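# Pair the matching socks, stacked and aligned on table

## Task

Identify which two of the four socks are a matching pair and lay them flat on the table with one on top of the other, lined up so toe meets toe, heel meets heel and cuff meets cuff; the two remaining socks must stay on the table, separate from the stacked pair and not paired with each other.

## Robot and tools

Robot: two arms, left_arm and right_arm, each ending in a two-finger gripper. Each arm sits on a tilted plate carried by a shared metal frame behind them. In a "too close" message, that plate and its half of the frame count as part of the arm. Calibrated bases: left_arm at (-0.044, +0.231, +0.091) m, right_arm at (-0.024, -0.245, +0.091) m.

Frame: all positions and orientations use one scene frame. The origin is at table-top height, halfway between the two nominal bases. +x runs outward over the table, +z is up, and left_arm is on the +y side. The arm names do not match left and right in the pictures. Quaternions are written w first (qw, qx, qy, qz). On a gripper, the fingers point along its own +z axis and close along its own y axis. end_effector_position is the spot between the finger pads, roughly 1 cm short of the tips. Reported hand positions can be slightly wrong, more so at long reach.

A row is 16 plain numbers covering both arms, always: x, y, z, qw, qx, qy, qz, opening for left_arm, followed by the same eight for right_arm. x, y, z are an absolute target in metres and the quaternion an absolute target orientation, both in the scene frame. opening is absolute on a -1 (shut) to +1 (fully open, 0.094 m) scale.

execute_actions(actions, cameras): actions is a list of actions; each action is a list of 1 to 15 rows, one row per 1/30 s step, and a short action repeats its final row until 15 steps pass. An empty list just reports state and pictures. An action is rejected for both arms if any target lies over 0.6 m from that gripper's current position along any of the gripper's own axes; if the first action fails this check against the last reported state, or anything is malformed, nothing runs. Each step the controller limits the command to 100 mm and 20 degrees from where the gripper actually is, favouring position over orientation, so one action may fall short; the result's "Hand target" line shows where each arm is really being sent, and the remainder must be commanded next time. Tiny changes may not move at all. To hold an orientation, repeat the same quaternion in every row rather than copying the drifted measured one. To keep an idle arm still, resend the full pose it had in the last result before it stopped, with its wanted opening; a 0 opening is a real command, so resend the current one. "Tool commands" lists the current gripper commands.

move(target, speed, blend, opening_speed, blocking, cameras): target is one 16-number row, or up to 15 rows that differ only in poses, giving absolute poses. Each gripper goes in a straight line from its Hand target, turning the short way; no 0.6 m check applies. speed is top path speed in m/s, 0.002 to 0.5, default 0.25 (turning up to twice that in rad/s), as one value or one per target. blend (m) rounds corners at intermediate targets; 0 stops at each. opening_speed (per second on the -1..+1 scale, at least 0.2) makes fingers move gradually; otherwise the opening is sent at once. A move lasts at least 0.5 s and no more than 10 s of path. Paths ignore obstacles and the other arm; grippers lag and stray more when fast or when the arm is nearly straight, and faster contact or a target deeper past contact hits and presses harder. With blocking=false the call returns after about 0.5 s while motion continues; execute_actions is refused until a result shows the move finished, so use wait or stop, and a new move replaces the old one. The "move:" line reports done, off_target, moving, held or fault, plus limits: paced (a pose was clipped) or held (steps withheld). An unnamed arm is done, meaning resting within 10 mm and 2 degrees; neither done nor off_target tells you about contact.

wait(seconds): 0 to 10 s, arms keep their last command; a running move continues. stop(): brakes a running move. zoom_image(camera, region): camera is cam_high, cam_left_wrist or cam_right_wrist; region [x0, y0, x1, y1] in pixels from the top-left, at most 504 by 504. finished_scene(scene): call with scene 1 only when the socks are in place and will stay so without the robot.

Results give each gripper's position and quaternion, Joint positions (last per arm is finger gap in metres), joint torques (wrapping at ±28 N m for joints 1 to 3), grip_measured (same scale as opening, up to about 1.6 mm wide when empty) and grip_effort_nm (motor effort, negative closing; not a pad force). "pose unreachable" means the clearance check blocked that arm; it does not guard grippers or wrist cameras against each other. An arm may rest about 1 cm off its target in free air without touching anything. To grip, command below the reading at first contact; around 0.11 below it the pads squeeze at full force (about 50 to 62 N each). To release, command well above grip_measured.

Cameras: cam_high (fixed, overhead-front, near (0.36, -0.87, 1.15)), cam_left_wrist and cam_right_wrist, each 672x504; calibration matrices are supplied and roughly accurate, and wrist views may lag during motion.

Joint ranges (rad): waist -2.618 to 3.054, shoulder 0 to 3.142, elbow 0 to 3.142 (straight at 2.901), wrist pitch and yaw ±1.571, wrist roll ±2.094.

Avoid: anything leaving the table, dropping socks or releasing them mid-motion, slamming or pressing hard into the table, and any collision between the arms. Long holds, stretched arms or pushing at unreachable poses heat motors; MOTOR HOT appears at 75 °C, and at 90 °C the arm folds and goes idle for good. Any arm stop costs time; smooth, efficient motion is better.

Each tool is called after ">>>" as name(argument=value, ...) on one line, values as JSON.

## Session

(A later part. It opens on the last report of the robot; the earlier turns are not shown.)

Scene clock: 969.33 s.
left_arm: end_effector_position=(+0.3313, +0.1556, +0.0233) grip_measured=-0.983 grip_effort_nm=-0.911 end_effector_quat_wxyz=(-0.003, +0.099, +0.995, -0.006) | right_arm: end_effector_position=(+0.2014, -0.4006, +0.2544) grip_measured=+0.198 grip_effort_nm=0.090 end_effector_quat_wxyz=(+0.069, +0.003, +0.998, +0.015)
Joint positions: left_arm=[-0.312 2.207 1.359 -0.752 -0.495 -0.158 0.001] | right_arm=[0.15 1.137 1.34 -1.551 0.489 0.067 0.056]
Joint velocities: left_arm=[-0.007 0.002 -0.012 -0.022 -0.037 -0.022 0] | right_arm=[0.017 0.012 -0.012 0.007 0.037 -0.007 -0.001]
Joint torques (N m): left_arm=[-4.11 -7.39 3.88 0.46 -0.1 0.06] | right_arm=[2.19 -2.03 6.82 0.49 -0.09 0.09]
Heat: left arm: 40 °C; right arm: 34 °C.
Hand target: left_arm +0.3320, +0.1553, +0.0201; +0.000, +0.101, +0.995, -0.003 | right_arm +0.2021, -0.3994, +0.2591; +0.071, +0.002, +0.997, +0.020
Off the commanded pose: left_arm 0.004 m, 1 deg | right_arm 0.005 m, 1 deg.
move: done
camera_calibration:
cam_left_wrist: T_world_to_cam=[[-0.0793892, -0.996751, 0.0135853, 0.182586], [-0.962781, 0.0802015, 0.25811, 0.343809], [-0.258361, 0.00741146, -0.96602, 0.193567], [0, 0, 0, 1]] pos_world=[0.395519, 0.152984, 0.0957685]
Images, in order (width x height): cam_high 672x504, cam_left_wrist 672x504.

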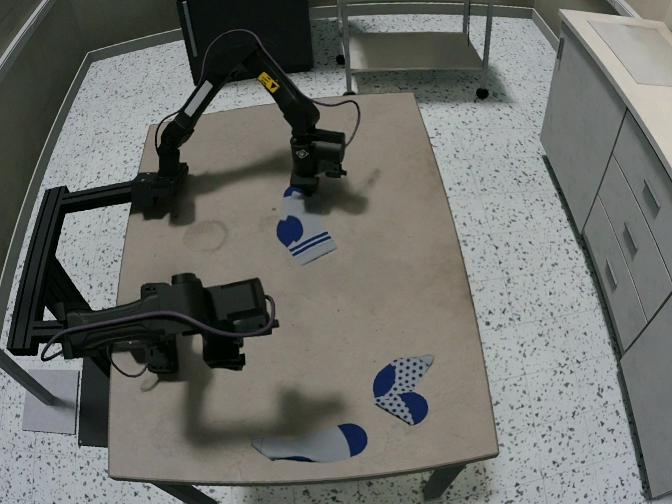

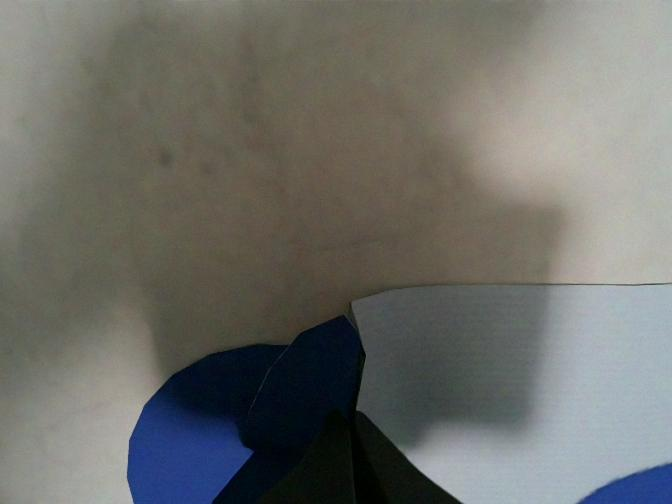

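>>> move(target=[[0.320, 0.157, 0.022, 0, 0.10, 0.995, 0, -1, 0.2022, -0.3994, 0.2592, 0.071, 0.002, 0.997, 0.020, 0.2],[0.320, 0.157, 0.010, 0, 0.10, 0.995, 0, -1, 0.2022, -0.3994, 0.2592, 0.071, 0.002, 0.997, 0.020, 0.2]], speed=[0.04,0.03], cameras=["cam_left_wrist"])

>>> move(target=[0.320, 0.157, 0.010, 0, 0.10, 0.995, 0, 0.1, 0.2022, -0.3994, 0.2592, 0.071, 0.002, 0.997, 0.020, 0.2], opening_speed=0.6, cameras=["cam_left_wrist"])

>>> move(target=[[0.318, 0.157, 0.06, 0, 0.10, 0.995, 0, 0.1, 0.2022, -0.3994, 0.2592, 0.071, 0.002, 0.997, 0.020, 0.2],[0.26, 0.11, 0.25, 0, 0, 1, 0, 0.1, 0.2022, -0.3994, 0.2592, 0.071, 0.002, 0.997, 0.020, 0.2]], speed=0.12, cameras=["cam_left_wrist","cam_high"])

>>> zoom_image(camera="cam_left_wrist", region=[170, 0, 672, 400])

Scene clock: 976.83 s.
left_arm: end_effector_position=(+0.3126, +0.1571, +0.0117) grip_measured=-0.983 grip_effort_nm=-0.906 end_effector_quat_wxyz=(-0.018, +0.110, +0.994, +0.002) | right_arm: end_effector_position=(+0.2014, -0.4006, +0.2544) grip_measured=+0.198 grip_effort_nm=0.085 end_effector_quat_wxyz=(+0.069, +0.003, +0.998, +0.015)
Joint positions: left_arm=[-0.312 2.207 1.294 -0.724 -0.503 -0.155 0.001] | right_arm=[0.15 1.137 1.34 -1.551 0.489 0.067 0.056]
Joint velocities: left_arm=[-0.002 -0.002 -0.007 0.007 0.037 0.037 -0.002] | right_arm=[-0.002 -0.027 0.002 0.022 -0.007 -0.051 0]
Joint torques (N m): left_arm=[-3.64 -8.29 3.02 0.7 -0.08 0.02] | right_arm=[2.18 -2.03 6.82 0.49 -0.09 0.09]
Heat: left arm: 40 °C; right arm: 34 °C.
Hand target: left_arm +0.3198, +0.1574, +0.0105; +0.000, +0.100, +0.995, +0.000 | right_arm +0.2021, -0.3994, +0.2591; +0.071, +0.002, +0.997, +0.020
Off the commanded pose: left_arm 0.008 m, 2 deg | right_arm 0.005 m, 1 deg.
move: done
camera_calibration:
cam_left_wrist: T_world_to_cam=[[-0.100316, -0.994954, -0.00199768, 0.189149], [-0.953199, 0.09553, 0.286855, 0.322937], [-0.285217, 0.0306803, -0.957972, 0.182178], [0, 0, 0, 1]] pos_world=[0.378758, 0.151755, 0.0822629]
Images, in order (width x height): cam_left_wrist 672x504.

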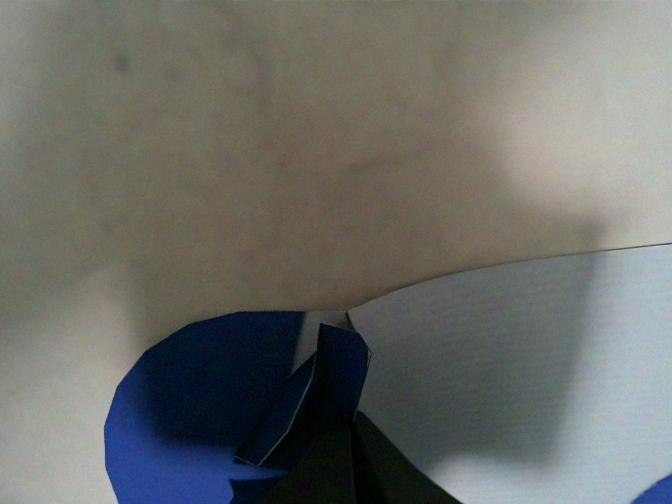

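Scene clock: 978.87 s.
left_arm: end_effector_position=(+0.3194, +0.1560, +0.0115) grip_measured=+0.098 grip_effort_nm=0.110 end_effector_quat_wxyz=(-0.004, +0.103, +0.995, +0.003) | right_arm: end_effector_position=(+0.2014, -0.4006, +0.2544) grip_measured=+0.198 grip_effort_nm=0.090 end_effector_quat_wxyz=(+0.069, +0.003, +0.998, +0.015)
Joint positions: left_arm=[-0.312 2.207 1.294 -0.694 -0.511 -0.154 0.052] | right_arm=[0.15 1.137 1.34 -1.551 0.489 0.067 0.056]
Joint velocities: left_arm=[0.017 -0.022 0.002 -0.037 -0.037 -0.037 0] | right_arm=[0.002 0.012 0.002 -0.022 0.022 0.007 0]
Joint torques (N m): left_arm=[-3.75 -8.2 2.89 0.46 0 0.05] | right_arm=[2.18 -2.03 6.82 0.49 -0.09 0.09]
Heat: left arm: 40 °C; right arm: 34 °C.
Hand target: left_arm +0.3200, +0.1568, +0.0099; +0.000, +0.100, +0.995, +0.000 | right_arm +0.2021, -0.3994, +0.2591; +0.071, +0.002, +0.997, +0.020
Off the commanded pose: left_arm 0.002 m, 1 deg | right_arm 0.005 m, 1 deg.
move: done
camera_calibration:
cam_left_wrist: T_world_to_cam=[[-0.0875434, -0.996155, -0.00331561, 0.184931], [-0.961837, 0.0836603, 0.260522, 0.334493], [-0.259243, 0.025996, -0.965462, 0.176522], [0, 0, 0, 1]] pos_world=[0.383679, 0.151647, 0.0838959]
Images, in order (width x height): cam_left_wrist 672x504.

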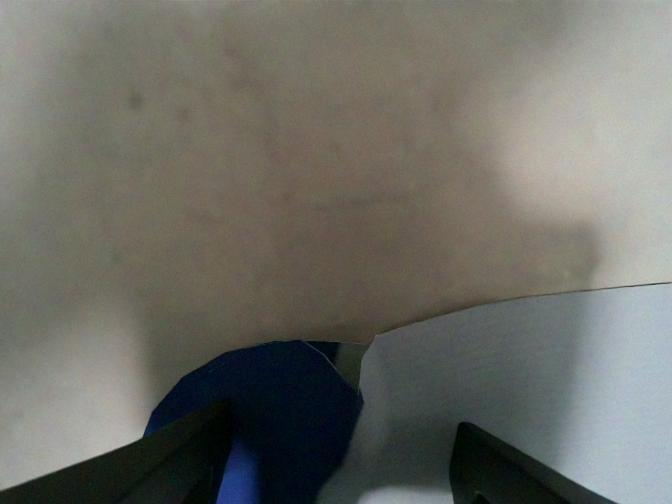

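Scene clock: 981.77 s.
left_arm: end_effector_position=(+0.2647, +0.1120, +0.2381) grip_measured=+0.098 grip_effort_nm=0.095 end_effector_quat_wxyz=(+0.000, -0.002, +1.000, +0.006) | right_arm: end_effector_position=(+0.2014, -0.4006, +0.2544) grip_measured=+0.198 grip_effort_nm=0.090 end_effector_quat_wxyz=(+0.069, +0.003, +0.998, +0.015)
Joint positions: left_arm=[-0.764 2.057 1.768 -1.554 -0.45 -0.868 0.052] | right_arm=[0.15 1.137 1.34 -1.551 0.489 0.067 0.056]
Joint velocities: left_arm=[-0.002 0.012 -0.002 -0.11 0.051 0.037 -0.001] | right_arm=[-0.002 -0.012 -0.002 -0.022 -0.022 -0.051 0]
Joint torques (N m): left_arm=[-4.7 -7.04 7.06 0.14 -0.02 -0.07] | right_arm=[2.19 -2.02 6.82 0.49 -0.09 0.09]
Heat: left arm: 40 °C; right arm: 34 °C.
Hand target: left_arm +0.2631, +0.1108, +0.2490; +0.008, +0.000, +1.000, -0.001 | right_arm +0.2021, -0.3994, +0.2591; +0.071, +0.002, +0.997, +0.020
Off the commanded pose: left_arm 0.013 m, 1 deg | right_arm 0.005 m, 1 deg.
joint sent to its limit (left arm) — joint 4 (wrist pitch), lower limit. The joint targets still meet the commanded pose.
move: off_target (left_arm)
camera_calibration:
cam_left_wrist: T_world_to_cam=[[0.123119, -0.992335, -0.0106027, 0.0826068], [-0.960339, -0.121829, 0.250813, 0.251508], [-0.250182, -0.0206977, -0.967978, 0.385712], [0, 0, 0, 1]] pos_world=[0.32786, 0.120598, 0.311155]
Images, in order (width x height): cam_high 672x504, cam_left_wrist 672x504.

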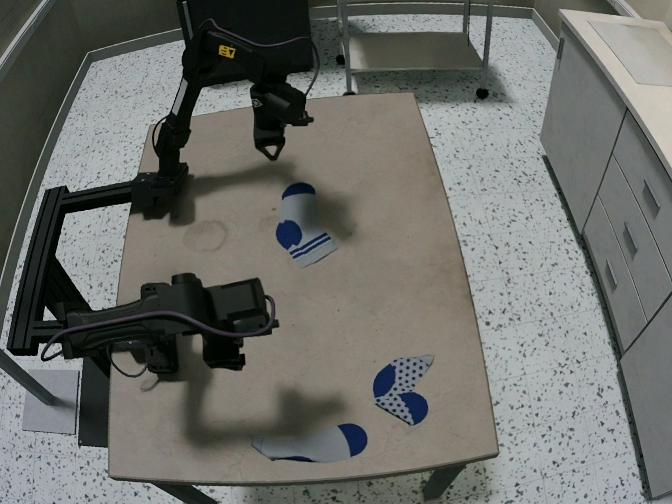

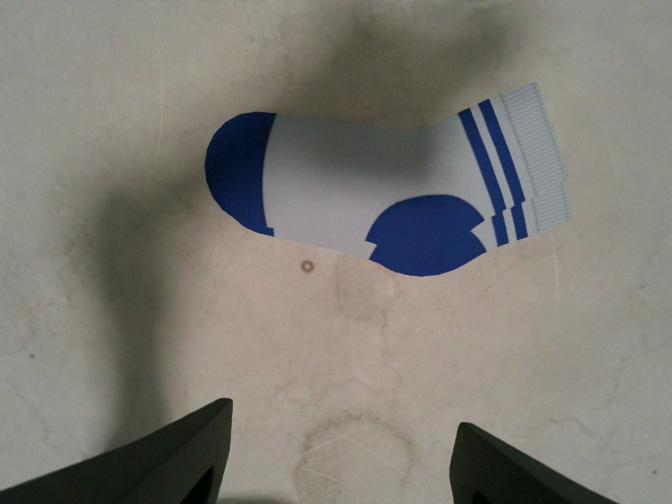

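Scaled by 1.004.

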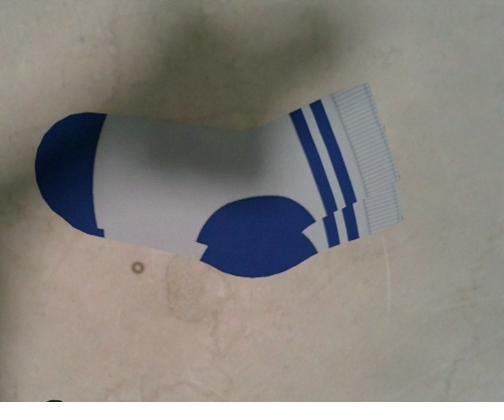

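>>> zoom_image(camera="cam_left_wrist", region=[340, 60, 600, 290])

>>> zoom_image(camera="cam_left_wrist", region=[190, 90, 400, 280])

Scaled by 1.938.

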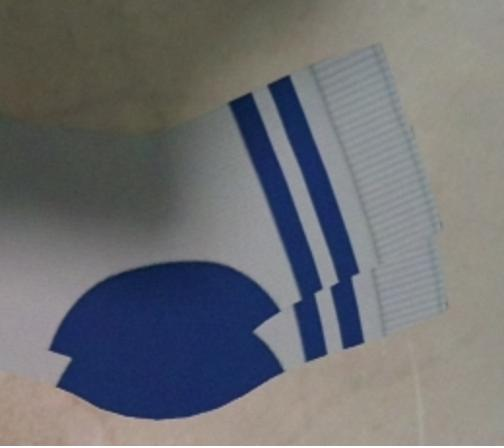

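Scaled by 2.400.

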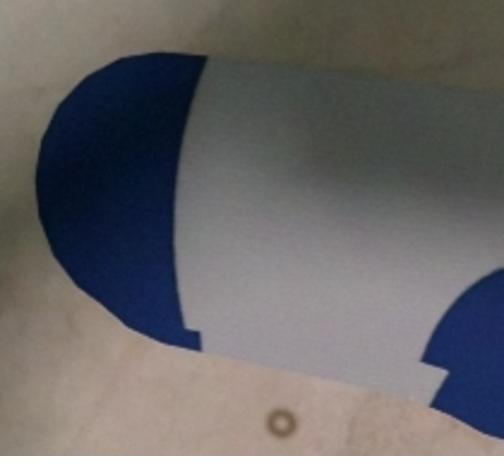

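>>> move(target=[[0.21, 0.17, 0.25, 0, 0, 1, 0, 0.0, 0.24, -0.22, 0.22, 0, 0.3, 0.954, 0, 0.0],[0.165, 0.22, 0.256, 0, 0, 1, 0, 0.0, 0.32, 0.0, 0.14, 0, 0.462, 0.887, 0, 0.0]], blend=0.03, cameras=["cam_right_wrist"])

Scene clock: 997.97 s.
left_arm: end_effector_position=(+0.1708, +0.2204, +0.2547) grip_measured=+0.002 grip_effort_nm=-0.125 end_effector_quat_wxyz=(+0.031, -0.011, +0.999, -0.039) | right_arm: end_effector_position=(+0.3261, -0.0005, +0.1388) grip_measured=+0.002 grip_effort_nm=-0.125 end_effector_quat_wxyz=(+0.000, +0.466, +0.885, +0.013)
Joint positions: left_arm=[-0.788 1.428 1.259 -1.563 -0.434 -0.86 0.047] | right_arm=[0.789 2.538 2.011 -1.287 0.428 1.811 0.047]
Joint velocities: left_arm=[0.002 -0.012 -0.002 -0.007 0.007 -0.007 0] | right_arm=[0.002 -0.037 0.002 -0.051 0.051 -0.051 -0.001]
Joint torques (N m): left_arm=[-3 -2.29 4.64 0.38 0.03 0.1] | right_arm=[7.16 -10.71 7.61 0.15 -0.01 0.11]
Heat: left arm: 39 °C; right arm: 34 °C.
Hand target: left_arm +0.1667, +0.2202, +0.2562; +0.033, +0.000, +0.999, -0.040 | right_arm +0.3217, +0.0052, +0.1401; +0.000, +0.461, +0.888, +0.009
Off the commanded pose: left_arm 0.006 m, 6 deg | right_arm 0.006 m, 2 deg.
joint sent to its limit (left arm) — joint 4 (wrist pitch), lower limit. The joint targets are off in orientation, not in position.
move: off_target (left_arm)
camera_calibration:
cam_right_wrist: T_world_to_cam=[[-0.74658, -0.66376, -0.0451777, 0.253636], [-0.645403, 0.706105, 0.291326, 0.207361], [-0.16147, 0.246656, -0.955557, 0.275144], [0, 0, 0, 1]] pos_world=[0.367619, -0.0459316, 0.213965]
Images, in order (width x height): cam_right_wrist 672x504.

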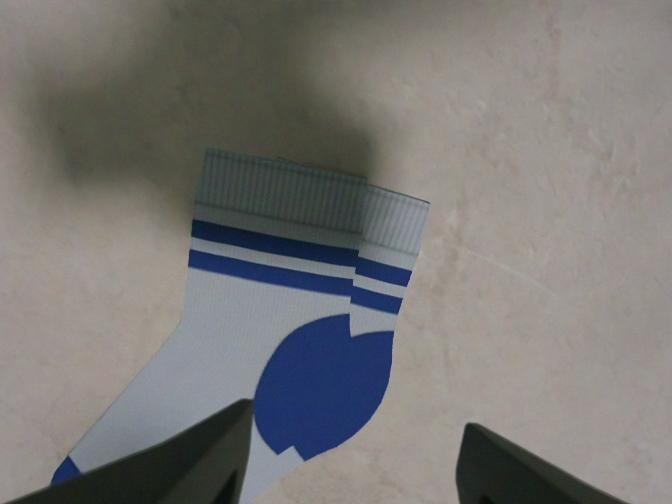

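>>> move(target=[0.165, 0.22, 0.256, 0, 0, 1, 0, 0.0, 0.34, 0.056, 0.05, 0, 0.5225, 0.8526, 0, 0.0], speed=0.12, cameras=["cam_right_wrist"])

Scene clock: 1002.53 s.
left_arm: end_effector_position=(+0.1694, +0.2201, +0.2537) grip_measured=+0.002 grip_effort_nm=-0.129 end_effector_quat_wxyz=(+0.030, -0.008, +0.999, -0.038) | right_arm: end_effector_position=(+0.3372, +0.0533, +0.0553) grip_measured=+0.002 grip_effort_nm=-0.129 end_effector_quat_wxyz=(-0.005, +0.518, +0.856, +0.001)
Joint positions: left_arm=[-0.791 1.428 1.253 -1.563 -0.432 -0.86 0.047] | right_arm=[0.766 2.858 2.239 -1.214 0.431 1.917 0.047]
Joint velocities: left_arm=[0.017 -0.002 -0.007 -0.081 0.037 -0.051 -0.001] | right_arm=[0.002 -0.022 0.012 0.022 0.037 0.007 0.001]
Joint torques (N m): left_arm=[-3 -2.22 4.56 0.38 0.03 -0.04] | right_arm=[6.22 -12.23 7.5 0.4 0.11 0.1]
Heat: left arm: 39 °C; right arm: 35 °C.
Hand target: left_arm +0.1654, +0.2199, +0.2551; +0.032, +0.000, +0.999, -0.039 | right_arm +0.3399, +0.0561, +0.0499; +0.000, +0.522, +0.853, +0.000
Off the commanded pose: left_arm 0.005 m, 6 deg | right_arm 0.007 m, 1 deg.
joint sent to its limit (left arm) — joint 4 (wrist pitch), lower limit. The joint targets are off in orientation, not in position.
move: off_target (left_arm)
camera_calibration:
cam_right_wrist: T_world_to_cam=[[-0.820189, -0.571811, -0.017942, 0.312289], [-0.55134, 0.781678, 0.291553, 0.165064], [-0.152688, 0.249021, -0.956386, 0.18087], [0, 0, 0, 1]] pos_world=[0.374759, 0.00450288, 0.13046]
Images, in order (width x height): cam_right_wrist 672x504.

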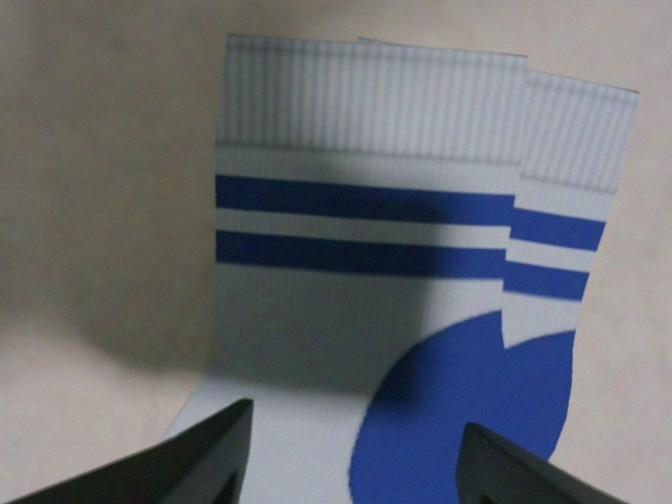

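>>> move(target=[[0.165, 0.22, 0.256, 0, 0, 1, 0, 0.0, 0.345, 0.048, 0.03, 0, 0.5225, 0.8526, 0, 0.0],[0.165, 0.22, 0.256, 0, 0, 1, 0, 0.0, 0.345, 0.048, -0.006, 0, 0.5225, 0.8526, 0, 0.0]], speed=[0.08,0.03], cameras=["cam_right_wrist"])

>>> move(target=[0.165, 0.22, 0.256, 0, 0, 1, 0, 0.0, 0.345, 0.048, -0.008, 0, 0.5225, 0.8526, 0, -1], opening_speed=0.4, cameras=["cam_right_wrist"])

>>> move(target=[0.165, 0.22, 0.256, 0, 0, 1, 0, 0.0, 0.345, 0.048, 0.06, 0, 0.5225, 0.8526, 0, -1], speed=0.1, cameras=["cam_right_wrist"])

Scene clock: 1009.40 s.
left_arm: end_effector_position=(+0.1694, +0.2200, +0.2537) grip_measured=+0.002 grip_effort_nm=-0.125 end_effector_quat_wxyz=(+0.030, -0.008, +0.999, -0.038) | right_arm: end_effector_position=(+0.3539, +0.0488, +0.0223) grip_measured=+0.002 grip_effort_nm=-0.129 end_effector_quat_wxyz=(-0.001, +0.528, +0.849, +0.017)
Joint positions: left_arm=[-0.791 1.428 1.253 -1.563 -0.432 -0.86 0.047] | right_arm=[0.709 2.871 2.169 -1.068 0.445 1.863 0.047]
Joint velocities: left_arm=[0.012 -0.012 0.002 0.066 -0.037 -0.022 0] | right_arm=[-0.002 -0.007 -0.012 -0.007 -0.037 -0.095 -0.001]
Joint torques (N m): left_arm=[-3.02 -2.21 4.77 0.37 0.02 0.02] | right_arm=[5.55 -10.91 3.4 0.91 0.14 -0.05]
Heat: left arm: 38 °C; right arm: 36 °C.
Hand target: left_arm +0.1654, +0.2198, +0.2551; +0.032, +0.000, +0.999, -0.039 | right_arm +0.3446, +0.0470, -0.0050; +0.000, +0.523, +0.853, -0.001
Off the commanded pose: left_arm 0.005 m, 6 deg | right_arm 0.030 m, 2 deg.
joint sent to its limit (left arm) — joint 4 (wrist pitch), lower limit. The joint targets are off in orientation, not in position.
move: off_target (left_arm, right_arm)
camera_calibration:
cam_right_wrist: T_world_to_cam=[[-0.83263, -0.551535, -0.0503736, 0.32697], [-0.539797, 0.787824, 0.296569, 0.182897], [-0.123882, 0.274123, -0.953682, 0.141512], [0, 0, 0, 1]] pos_world=[0.388503, -0.002547, 0.0971861]
Images, in order (width x height): cam_right_wrist 672x504.

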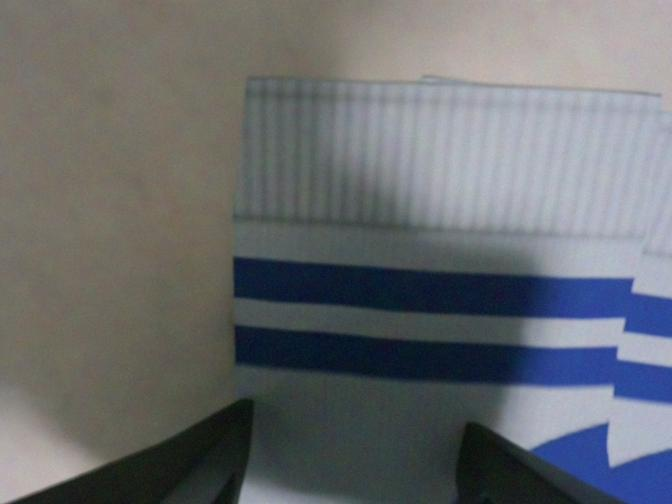

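Scene clock: 1012.17 s.
left_arm: end_effector_position=(+0.1694, +0.2200, +0.2537) grip_measured=+0.002 grip_effort_nm=-0.125 end_effector_quat_wxyz=(+0.030, -0.008, +0.999, -0.038) | right_arm: end_effector_position=(+0.3507, +0.0481, +0.0210) grip_measured=-0.982 grip_effort_nm=-0.969 end_effector_quat_wxyz=(-0.005, +0.524, +0.851, +0.013)
Joint positions: left_arm=[-0.791 1.428 1.253 -1.563 -0.432 -0.86 0.047] | right_arm=[0.709 2.871 2.163 -1.073 0.439 1.86 0.001]
Joint velocities: left_arm=[-0.017 0.007 -0.002 -0.022 -0.037 0.081 0] | right_arm=[-0.012 -0.002 -0.007 0.022 0.007 -0.081 0]
Joint torques (N m): left_arm=[-2.85 -2.28 4.44 0.32 0.01 -0.03] | right_arm=[5.42 -10.84 3.28 1.06 0.2 -0.07]
Heat: left arm: 38 °C; right arm: 36 °C.
Hand target: left_arm +0.1654, +0.2199, +0.2551; +0.032, +0.000, +0.999, -0.038 | right_arm +0.3440, +0.0470, -0.0070; +0.000, +0.522, +0.853, -0.001
Off the commanded pose: left_arm 0.005 m, 6 deg | right_arm 0.030 m, 2 deg.
joint sent to its limit (left arm) — joint 4 (wrist pitch), lower limit. The joint targets are off in orientation, not in position.
move: off_target (left_arm, right_arm)
camera_calibration:
cam_right_wrist: T_world_to_cam=[[-0.82873, -0.558213, -0.0400572, 0.322601], [-0.542804, 0.784298, 0.3004, 0.183299], [-0.13627, 0.270694, -0.952972, 0.144563], [0, 0, 0, 1]] pos_world=[0.386544, -0.00281292, 0.0956239]
Images, in order (width x height): cam_right_wrist 672x504.

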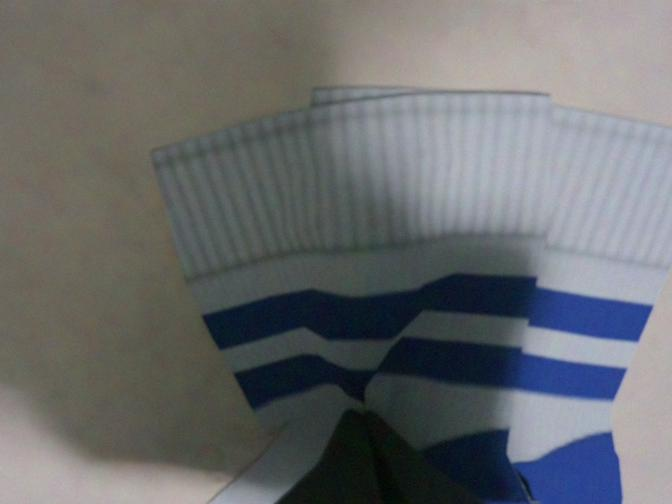

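Scene clock: 1013.60 s.
left_arm: end_effector_position=(+0.1694, +0.2200, +0.2537) grip_measured=+0.002 grip_effort_nm=-0.125 end_effector_quat_wxyz=(+0.030, -0.008, +0.999, -0.038) | right_arm: end_effector_position=(+0.3415, +0.0434, +0.0425) grip_measured=-0.983 grip_effort_nm=-0.945 end_effector_quat_wxyz=(-0.004, +0.521, +0.853, -0.012)
Joint positions: left_arm=[-0.791 1.428 1.253 -1.563 -0.432 -0.86 0.047] | right_arm=[0.739 2.87 2.23 -1.207 0.445 1.908 0.001]
Joint velocities: left_arm=[-0.007 -0.022 0.002 -0.007 0.037 0.007 -0.001] | right_arm=[0.012 -0.002 -0.002 -0.037 0.022 0.022 -0.002]
Joint torques (N m): left_arm=[-2.93 -2.25 4.59 0.35 -0.02 -0.05] | right_arm=[7.88 -15.83 7.42 0.09 -0.03 0.09]
Heat: left arm: 38 °C; right arm: 36 °C.
Hand target: left_arm +0.1654, +0.2199, +0.2551; +0.032, +0.000, +0.999, -0.038 | right_arm +0.3444, +0.0478, +0.0598; +0.000, +0.522, +0.853, +0.001
Off the commanded pose: left_arm 0.005 m, 6 deg | right_arm 0.018 m, 1 deg.
joint sent to its limit (left arm) — joint 4 (wrist pitch), lower limit. The joint targets are off in orientation, not in position.
move: off_target (left_arm, right_arm)
camera_calibration:
cam_right_wrist: T_world_to_cam=[[-0.825239, -0.56477, 0.00376254, 0.310413], [-0.54127, 0.792768, 0.28026, 0.175519], [-0.161266, 0.229245, -0.959917, 0.175722], [0, 0, 0, 1]] pos_world=[0.379506, -0.00411728, 0.11832]
Images, in order (width x height): cam_right_wrist 672x504.

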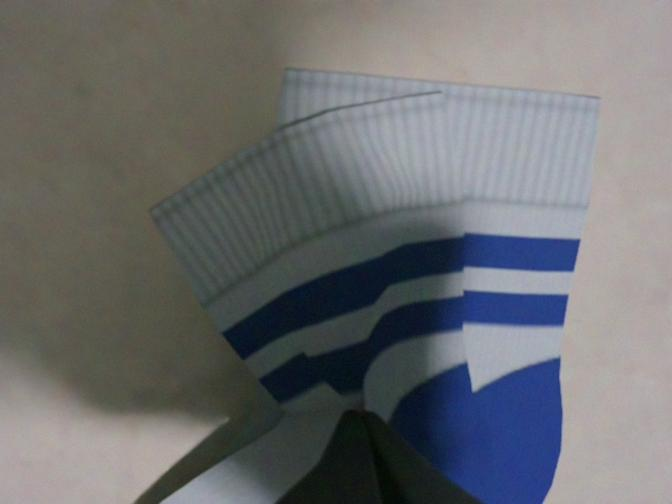

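>>> move(target=[[0.165, 0.22, 0.256, 0, 0, 1, 0, 0.0, 0.332, 0.04, 0.065, 0, 0.53, 0.848, 0, -1],[0.165, 0.22, 0.256, 0, 0, 1, 0, 0.0, 0.318, 0.036, 0.055, 0, 0.54, 0.8417, 0, -1],[0.165, 0.22, 0.256, 0, 0, 1, 0, 0.0, 0.317, 0.037, 0.008, 0, 0.54, 0.8417, 0, -1]], speed=[0.08,0.06,0.04], cameras=["cam_right_wrist"])

Scene clock: 1022.70 s.
left_arm: end_effector_position=(+0.1694, +0.2200, +0.2537) grip_measured=+0.002 grip_effort_nm=-0.120 end_effector_quat_wxyz=(+0.030, -0.008, +0.999, -0.038) | right_arm: end_effector_position=(+0.3170, +0.0391, +0.0227) grip_measured=-0.983 grip_effort_nm=-0.940 end_effector_quat_wxyz=(-0.002, +0.537, +0.843, +0.000)
Joint positions: left_arm=[-0.791 1.428 1.253 -1.563 -0.432 -0.86 0.047] | right_arm=[0.748 2.77 1.942 -0.997 0.441 1.944 0.001]
Joint velocities: left_arm=[0.017 -0.012 0.007 -0.037 -0.051 0.022 0] | right_arm=[-0.007 -0.022 -0.022 -0.037 -0.022 0.066 0]
Joint torques (N m): left_arm=[-2.96 -2.22 4.53 0.35 0 -0.03] | right_arm=[4.88 -12.48 3.33 0.96 0.09 -0.08]
Heat: left arm: 38 °C; right arm: 39 °C.
Hand target: left_arm +0.1654, +0.2199, +0.2551; +0.032, +0.000, +0.999, -0.038 | right_arm +0.3172, +0.0373, +0.0083; +0.000, +0.540, +0.842, -0.001
Off the commanded pose: left_arm 0.005 m, 6 deg | right_arm 0.015 m, 0 deg.
joint sent to its limit (left arm) — joint 4 (wrist pitch), lower limit. The joint targets are off in orientation, not in position.
move: off_target (left_arm, right_arm)
camera_calibration:
cam_right_wrist: T_world_to_cam=[[-0.845472, -0.533709, -0.0182069, 0.293488], [-0.515907, 0.807516, 0.285934, 0.162404], [-0.137903, 0.251142, -0.958076, 0.145392], [0, 0, 0, 1]] pos_world=[0.351971, -0.0110208, 0.0982037]
Images, in order (width x height): cam_right_wrist 672x504.

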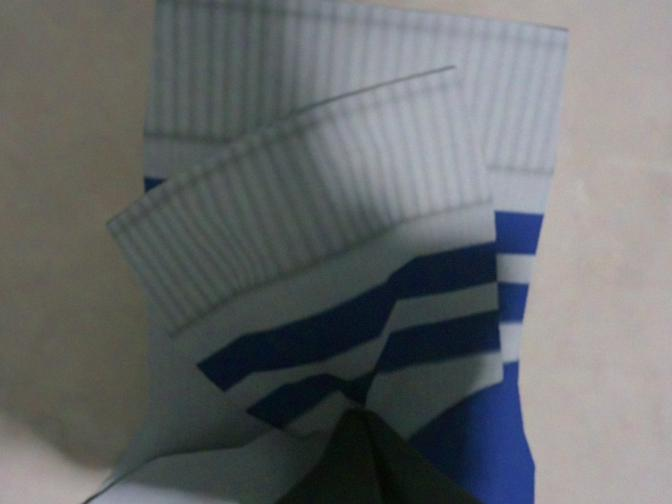

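>>> move(target=[[0.165, 0.22, 0.256, 0, 0, 1, 0, 0.0, 0.322, 0.029, 0.035, 0, 0.6225, 0.7826, 0, -1],[0.165, 0.22, 0.256, 0, 0, 1, 0, 0.0, 0.322, 0.029, 0.006, 0, 0.6225, 0.7826, 0, -1]], speed=[0.06,0.04], cameras=["cam_right_wrist"])

Scene clock: 1029.10 s.
left_arm: end_effector_position=(+0.1694, +0.2200, +0.2537) grip_measured=+0.002 grip_effort_nm=-0.125 end_effector_quat_wxyz=(+0.030, -0.008, +0.999, -0.038) | right_arm: end_effector_position=(+0.3189, +0.0329, +0.0220) grip_measured=-0.983 grip_effort_nm=-0.945 end_effector_quat_wxyz=(-0.004, +0.607, +0.795, +0.000)
Joint positions: left_arm=[-0.791 1.428 1.253 -1.563 -0.432 -0.86 0.047] | right_arm=[0.735 2.751 1.914 -0.982 0.441 2.099 0.001]
Joint velocities: left_arm=[0.022 0.017 -0.022 -0.007 0.007 0.007 0.001] | right_arm=[-0.012 -0.022 -0.012 -0.007 -0.007 0.066 0.002]
Joint torques (N m): left_arm=[-2.86 -2.1 4.53 0.36 -0.01 -0.03] | right_arm=[4.21 -12.53 3.1 1.03 0.12 0.09]
Heat: left arm: 38 °C; right arm: 39 °C.
Hand target: left_arm +0.1654, +0.2199, +0.2551; +0.032, +0.000, +0.999, -0.038 | right_arm +0.3218, +0.0284, +0.0064; -0.001, +0.620, +0.785, +0.000
Off the commanded pose: left_arm 0.005 m, 6 deg | right_arm 0.017 m, 2 deg.
joint sent to its limit (left arm) — joint 4 (wrist pitch), lower limit. The joint targets are off in orientation, not in position.
joint sent to its limit (right arm) — joint 6 (wrist roll), upper limit. The joint targets still meet the commanded pose.
move: off_target (left_arm, right_arm)
camera_calibration:
cam_right_wrist: T_world_to_cam=[[-0.923587, -0.383031, -0.0165614, 0.311705], [-0.371123, 0.882367, 0.289303, 0.119903], [-0.0961989, 0.273343, -0.957094, 0.132504], [0, 0, 0, 1]] pos_world=[0.345132, -0.0226248, 0.0972926]
Images, in order (width x height): cam_right_wrist 672x504.

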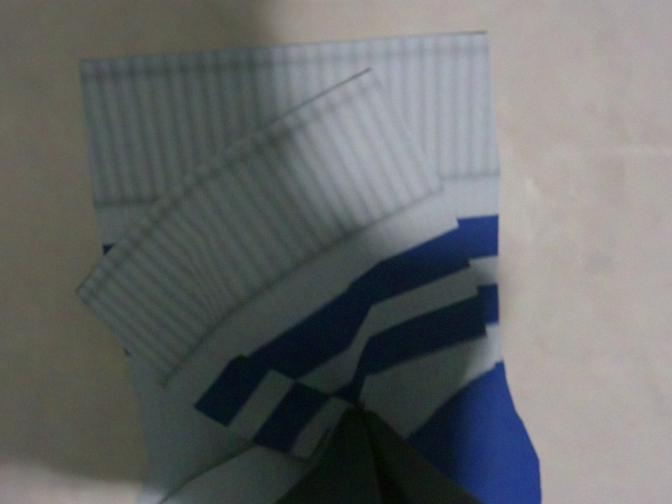

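>>> move(target=[[0.165, 0.22, 0.256, 0, 0, 1, 0, 0.0, 0.322, 0.03, 0.08, 0, 0.615, 0.7885, 0, -1],[0.165, 0.22, 0.256, 0, 0, 1, 0, 0.0, 0.325, 0.015, 0.065, 0, 0.615, 0.7885, 0, -1],[0.165, 0.22, 0.256, 0, 0, 1, 0, 0.0, 0.319, 0.025, 0.008, 0, 0.615, 0.7885, 0, -1]], speed=[0.08,0.06,0.05], cameras=["cam_right_wrist"])

Scene clock: 1038.20 s.
left_arm: end_effector_position=(+0.1694, +0.2200, +0.2537) grip_measured=+0.002 grip_effort_nm=-0.125 end_effector_quat_wxyz=(+0.030, -0.008, +0.999, -0.038) | right_arm: end_effector_position=(+0.3265, +0.0266, +0.0243) grip_measured=-0.983 grip_effort_nm=-0.940 end_effector_quat_wxyz=(-0.004, +0.620, +0.784, +0.014)
Joint positions: left_arm=[-0.791 1.428 1.253 -1.563 -0.432 -0.86 0.047] | right_arm=[0.717 2.711 1.866 -0.933 0.442 2.099 0.001]
Joint velocities: left_arm=[-0.007 0.002 0.002 -0.066 -0.007 -0.081 0.001] | right_arm=[-0.017 0.002 0.002 -0.037 0.007 -0.007 -0.002]
Joint torques (N m): left_arm=[-2.92 -2.11 4.64 0.33 0.04 0] | right_arm=[5.71 -10.92 4.12 0.65 0.12 -0.02]
Heat: left arm: 37 °C; right arm: 41 °C.
Hand target: left_arm +0.1654, +0.2199, +0.2551; +0.032, +0.000, +0.999, -0.038 | right_arm +0.3189, +0.0246, +0.0084; +0.000, +0.615, +0.789, +0.000
Off the commanded pose: left_arm 0.005 m, 6 deg | right_arm 0.018 m, 2 deg.
joint sent to its limit (left arm) — joint 4 (wrist pitch), lower limit. The joint targets are off in orientation, not in position.
move: off_target (left_arm, right_arm)
camera_calibration:
cam_right_wrist: T_world_to_cam=[[-0.935412, -0.351095, -0.0416731, 0.320011], [-0.346723, 0.887862, 0.302464, 0.119222], [-0.0691937, 0.297377, -0.952249, 0.127556], [0, 0, 0, 1]] pos_world=[0.349505, -0.0314305, 0.0987405]
Images, in order (width x height): cam_right_wrist 672x504.

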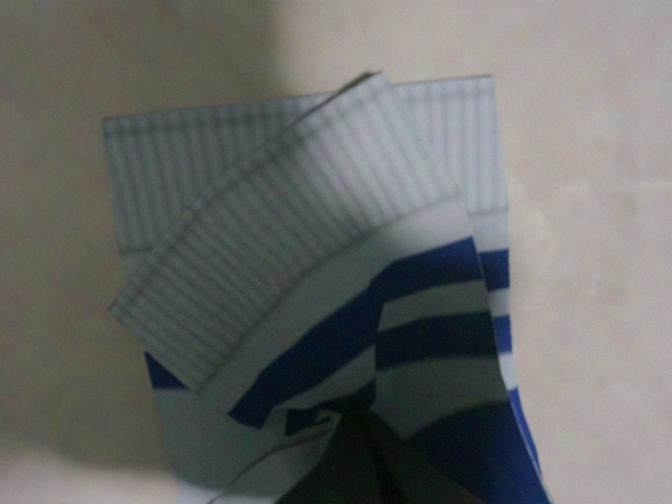

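>>> move(target=[0.165, 0.22, 0.256, 0, 0, 1, 0, 0.0, 0.319, 0.025, 0.008, 0, 0.615, 0.7885, 0, 0.1], opening_speed=0.6, cameras=["cam_right_wrist"])

>>> move(target=[[0.165, 0.22, 0.256, 0, 0, 1, 0, 0.0, 0.319, 0.02, 0.08, 0, 0.615, 0.7885, 0, 0.1],[0.165, 0.22, 0.256, 0, 0, 1, 0, 0.0, 0.30, -0.03, 0.18, 0, 0.5225, 0.8526, 0, 0.1]], speed=0.12, cameras=["cam_right_wrist","cam_high"])

>>> zoom_image(camera="cam_right_wrist", region=[0, 50, 500, 500])

Scene clock: 1045.30 s.
left_arm: end_effector_position=(+0.1694, +0.2200, +0.2537) grip_measured=+0.002 grip_effort_nm=-0.134 end_effector_quat_wxyz=(+0.030, -0.008, +0.999, -0.038) | right_arm: end_effector_position=(+0.3280, +0.0276, +0.0243) grip_measured=+0.098 grip_effort_nm=0.090 end_effector_quat_wxyz=(-0.002, +0.621, +0.783, +0.018)
Joint positions: left_arm=[-0.791 1.428 1.253 -1.563 -0.432 -0.86 0.047] | right_arm=[0.717 2.711 1.866 -0.926 0.444 2.099 0.052]
Joint velocities: left_arm=[0.002 0.007 -0.002 0.037 0.022 0.037 -0.001] | right_arm=[0.012 -0.002 0.002 0.022 0.066 0.066 0]
Joint torques (N m): left_arm=[-3.07 -2.29 4.64 0.37 -0.03 -0.03] | right_arm=[5.82 -10.92 4.07 0.56 0.11 -0.03]
Heat: left arm: 37 °C; right arm: 40 °C.
Hand target: left_arm +0.1654, +0.2199, +0.2551; +0.032, +0.000, +0.999, -0.038 | right_arm +0.3190, +0.0248, +0.0083; +0.000, +0.615, +0.789, +0.000
Off the commanded pose: left_arm 0.005 m, 6 deg | right_arm 0.019 m, 2 deg.
joint sent to its limit (left arm) — joint 4 (wrist pitch), lower limit. The joint targets are off in orientation, not in position.
move: off_target (left_arm, right_arm)
camera_calibration:
cam_right_wrist: T_world_to_cam=[[-0.93632, -0.347756, -0.0486812, 0.322145], [-0.345583, 0.888005, 0.303346, 0.118471], [-0.0622613, 0.300852, -0.951636, 0.125035], [0, 0, 0, 1]] pos_world=[0.350358, -0.0307923, 0.0987322]
Images, in order (width x height): cam_right_wrist 672x504.

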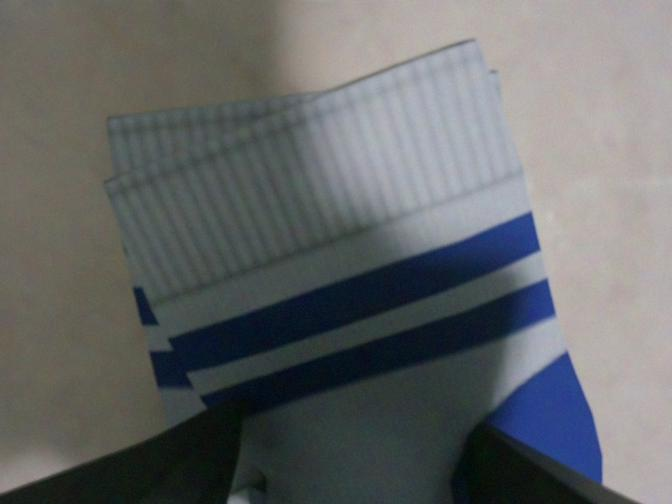

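Scene clock: 1047.63 s.
left_arm: end_effector_position=(+0.1694, +0.2200, +0.2537) grip_measured=+0.002 grip_effort_nm=-0.120 end_effector_quat_wxyz=(+0.030, -0.008, +0.999, -0.038) | right_arm: end_effector_position=(+0.2981, -0.0319, +0.1627) grip_measured=+0.098 grip_effort_nm=0.090 end_effector_quat_wxyz=(-0.004, +0.528, +0.849, -0.013)
Joint positions: left_arm=[-0.791 1.428 1.253 -1.563 -0.432 -0.86 0.047] | right_arm=[0.815 2.407 1.884 -1.36 0.425 2.003 0.052]
Joint velocities: left_arm=[0.012 -0.007 0.002 -0.066 0.007 0.007 0] | right_arm=[-0.002 -0.002 0.007 0.007 0.037 0.007 0.001]
Joint torques (N m): left_arm=[-2.89 -2.15 4.63 0.39 0 -0.02] | right_arm=[6.89 -13.24 7.42 0.09 -0.04 -0.07]
Heat: left arm: 37 °C; right arm: 40 °C.
Hand target: left_arm +0.1654, +0.2199, +0.2551; +0.032, +0.000, +0.999, -0.038 | right_arm +0.2987, -0.0304, +0.1797; -0.001, +0.522, +0.853, +0.002
Off the commanded pose: left_arm 0.005 m, 6 deg | right_arm 0.017 m, 2 deg.
joint sent to its limit (left arm) — joint 4 (wrist pitch), lower limit. The joint targets are off in orientation, not in position.
move: off_target (left_arm, right_arm)
camera_calibration:
cam_right_wrist: T_world_to_cam=[[-0.833276, -0.552827, 0.00585811, 0.234002], [-0.529694, 0.801353, 0.277954, 0.17518], [-0.158355, 0.228509, -0.960577, 0.300571], [0, 0, 0, 1]] pos_world=[0.335377, -0.0797017, 0.238659]
Images, in order (width x height): cam_high 672x504, cam_right_wrist 672x504.

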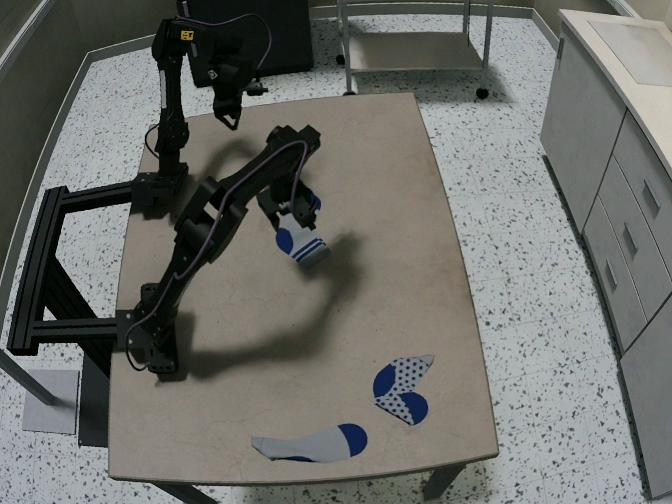

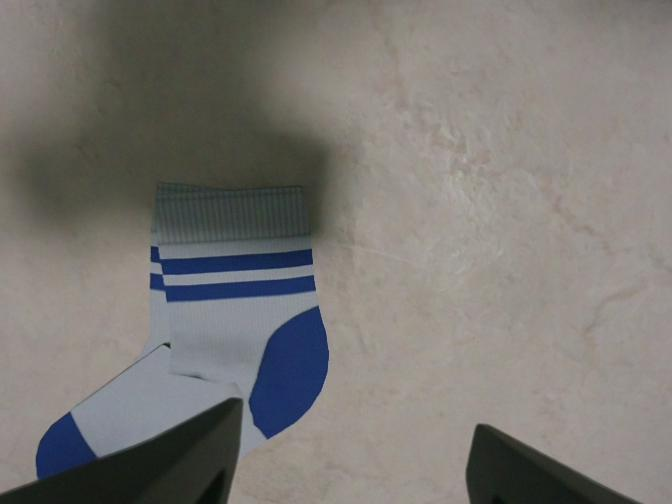

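Scaled by 1.008.

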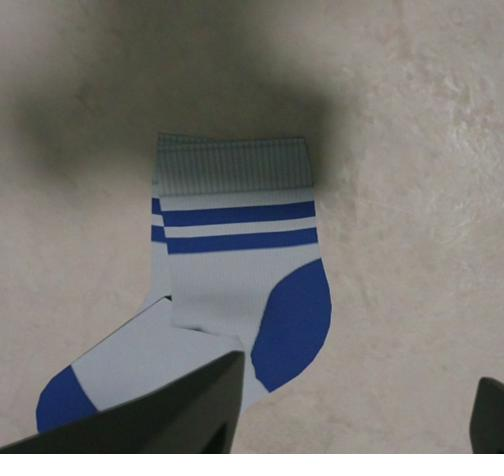

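>>> move(target=[[0.20, 0.18, 0.25, 0, 0, 1, 0, 0.1, 0.25, -0.20, 0.22, 0, 0.3, 0.954, 0, 0.0],[0.26, 0.12, 0.22, 0, 0, 1, 0, 0.1, 0.2022, -0.3994, 0.25, 0, 0, 1, 0, 0.0]], blend=0.03, cameras=["cam_left_wrist","cam_high"])

>>> zoom_image(camera="cam_left_wrist", region=[170, 0, 672, 400])

Scene clock: 1053.73 s.
left_arm: end_effector_position=(+0.2491, +0.1235, +0.2158) grip_measured=+0.098 grip_effort_nm=0.090 end_effector_quat_wxyz=(-0.014, +0.004, +1.000, +0.006) | right_arm: end_effector_position=(+0.2015, -0.4028, +0.2446) grip_measured=+0.002 grip_effort_nm=-0.129 end_effector_quat_wxyz=(+0.044, +0.002, +0.999, +0.000)
Joint positions: left_arm=[-0.739 1.983 1.597 -1.464 -0.436 -0.836 0.052] | right_arm=[0.134 1.172 1.328 -1.554 0.512 0.074 0.047]
Joint velocities: left_arm=[0.007 0.002 0.007 -0.037 -0.007 -0.022 0] | right_arm=[-0.017 0.002 0.002 -0.037 0.022 -0.051 0.001]
Joint torques (N m): left_arm=[-3.06 -4.92 7.83 0.37 -0.12 0.03] | right_arm=[1.14 -3.17 6.8 0.39 -0.08 -0.09]
Heat: left arm: 37 °C; right arm: 40 °C.
Hand target: left_arm +0.2582, +0.1201, +0.2189; +0.000, -0.001, +1.000, +0.000 | right_arm +0.2009, -0.4049, +0.2493; +0.047, +0.001, +0.999, +0.004
Off the commanded pose: left_arm 0.012 m, 2 deg | right_arm 0.006 m, 5 deg.
joint sent to its limit (right arm) — joint 4 (wrist pitch), lower limit. The joint targets are off in position and orientation.
move: off_target (left_arm, right_arm)
camera_calibration:
cam_left_wrist: T_world_to_cam=[[0.11069, -0.993774, -0.0127034, 0.099422], [-0.954557, -0.109864, 0.277038, 0.234958], [-0.276709, -0.0185393, -0.960775, 0.365221], [0, 0, 0, 1]] pos_world=[0.314336, 0.131387, 0.287066]
Images, in order (width x height): cam_high 672x504, cam_left_wrist 672x504.

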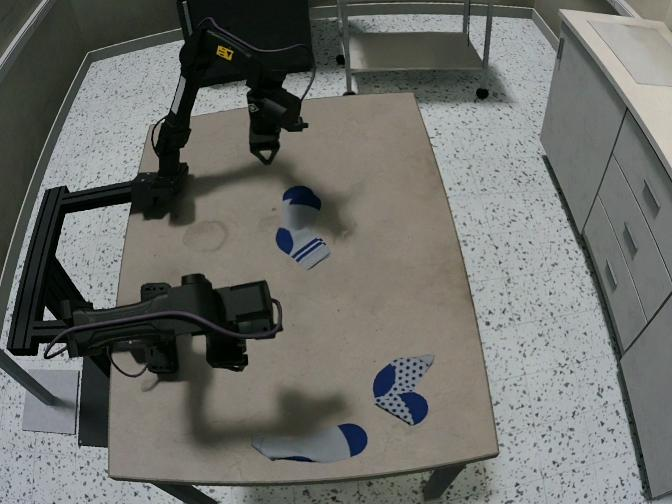

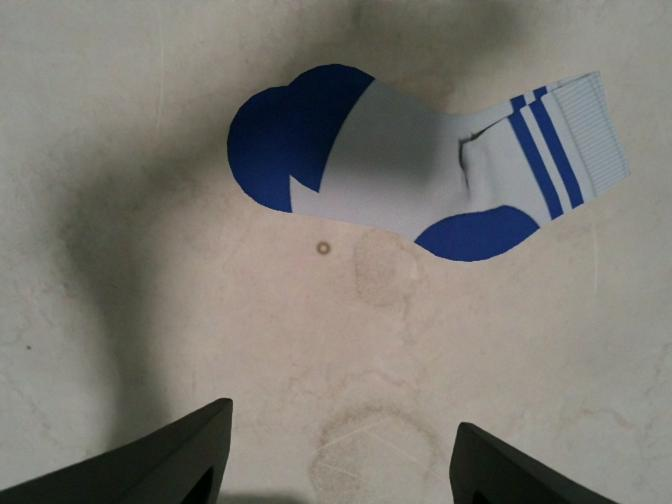

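Scaled by 1.004.

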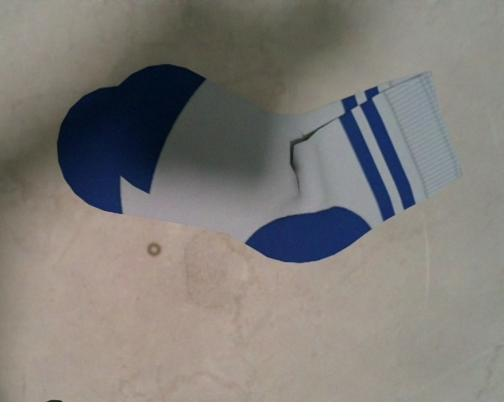

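>>> move(target=[[0.312, 0.127, 0.05, 0, 0.2164, 0.976, 0, 0.05, 0.2022, -0.3994, 0.25, 0, 0, 1, 0, 0.0],[0.312, 0.127, 0.02, 0, 0.2164, 0.976, 0, 0.05, 0.2022, -0.3994, 0.25, 0, 0, 1, 0, 0.0]], speed=[0.15,0.04], cameras=["cam_left_wrist"])

Scene clock: 1061.47 s.
left_arm: end_effector_position=(+0.3095, +0.1275, +0.0252) grip_measured=+0.052 grip_effort_nm=-0.129 end_effector_quat_wxyz=(+0.000, +0.214, +0.977, -0.009) | right_arm: end_effector_position=(+0.2013, -0.4008, +0.2446) grip_measured=+0.002 grip_effort_nm=-0.125 end_effector_quat_wxyz=(+0.043, +0.001, +0.999, +0.006)
Joint positions: left_arm=[-0.393 2.214 1.301 -0.723 -0.487 -0.013 0.049] | right_arm=[0.134 1.172 1.328 -1.554 0.5 0.073 0.047]
Joint velocities: left_arm=[-0.027 -0.007 -0.002 -0.022 -0.051 0.007 -0.001] | right_arm=[-0.007 -0.017 -0.012 0.022 -0.051 -0.095 0]
Joint torques (N m): left_arm=[-4.04 -6.75 3.77 0.45 -0.03 0.02] | right_arm=[2.28 -2.45 6.78 0.4 -0.09 0.08]
Heat: left arm: 37 °C; right arm: 38 °C.
Hand target: left_arm +0.3090, +0.1266, +0.0202; +0.001, +0.217, +0.976, -0.005 | right_arm +0.2024, -0.3995, +0.2490; +0.046, +0.000, +0.999, +0.011
Off the commanded pose: left_arm 0.006 m, 1 deg | right_arm 0.006 m, 5 deg.
joint sent to its limit (right arm) — joint 4 (wrist pitch), lower limit. The joint targets are off in orientation, not in position.
move: off_target (right_arm)
camera_calibration:
cam_left_wrist: T_world_to_cam=[[-0.307507, -0.951342, 0.019724, 0.217498], [-0.919696, 0.302468, 0.250343, 0.283066], [-0.244128, 0.0588421, -0.967956, 0.179111], [0, 0, 0, 1]] pos_world=[0.370943, 0.110757, 0.0982185]
Images, in order (width x height): cam_left_wrist 672x504.

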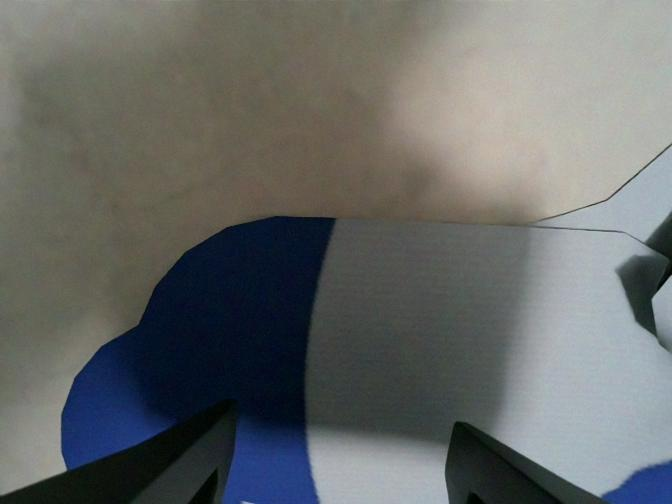

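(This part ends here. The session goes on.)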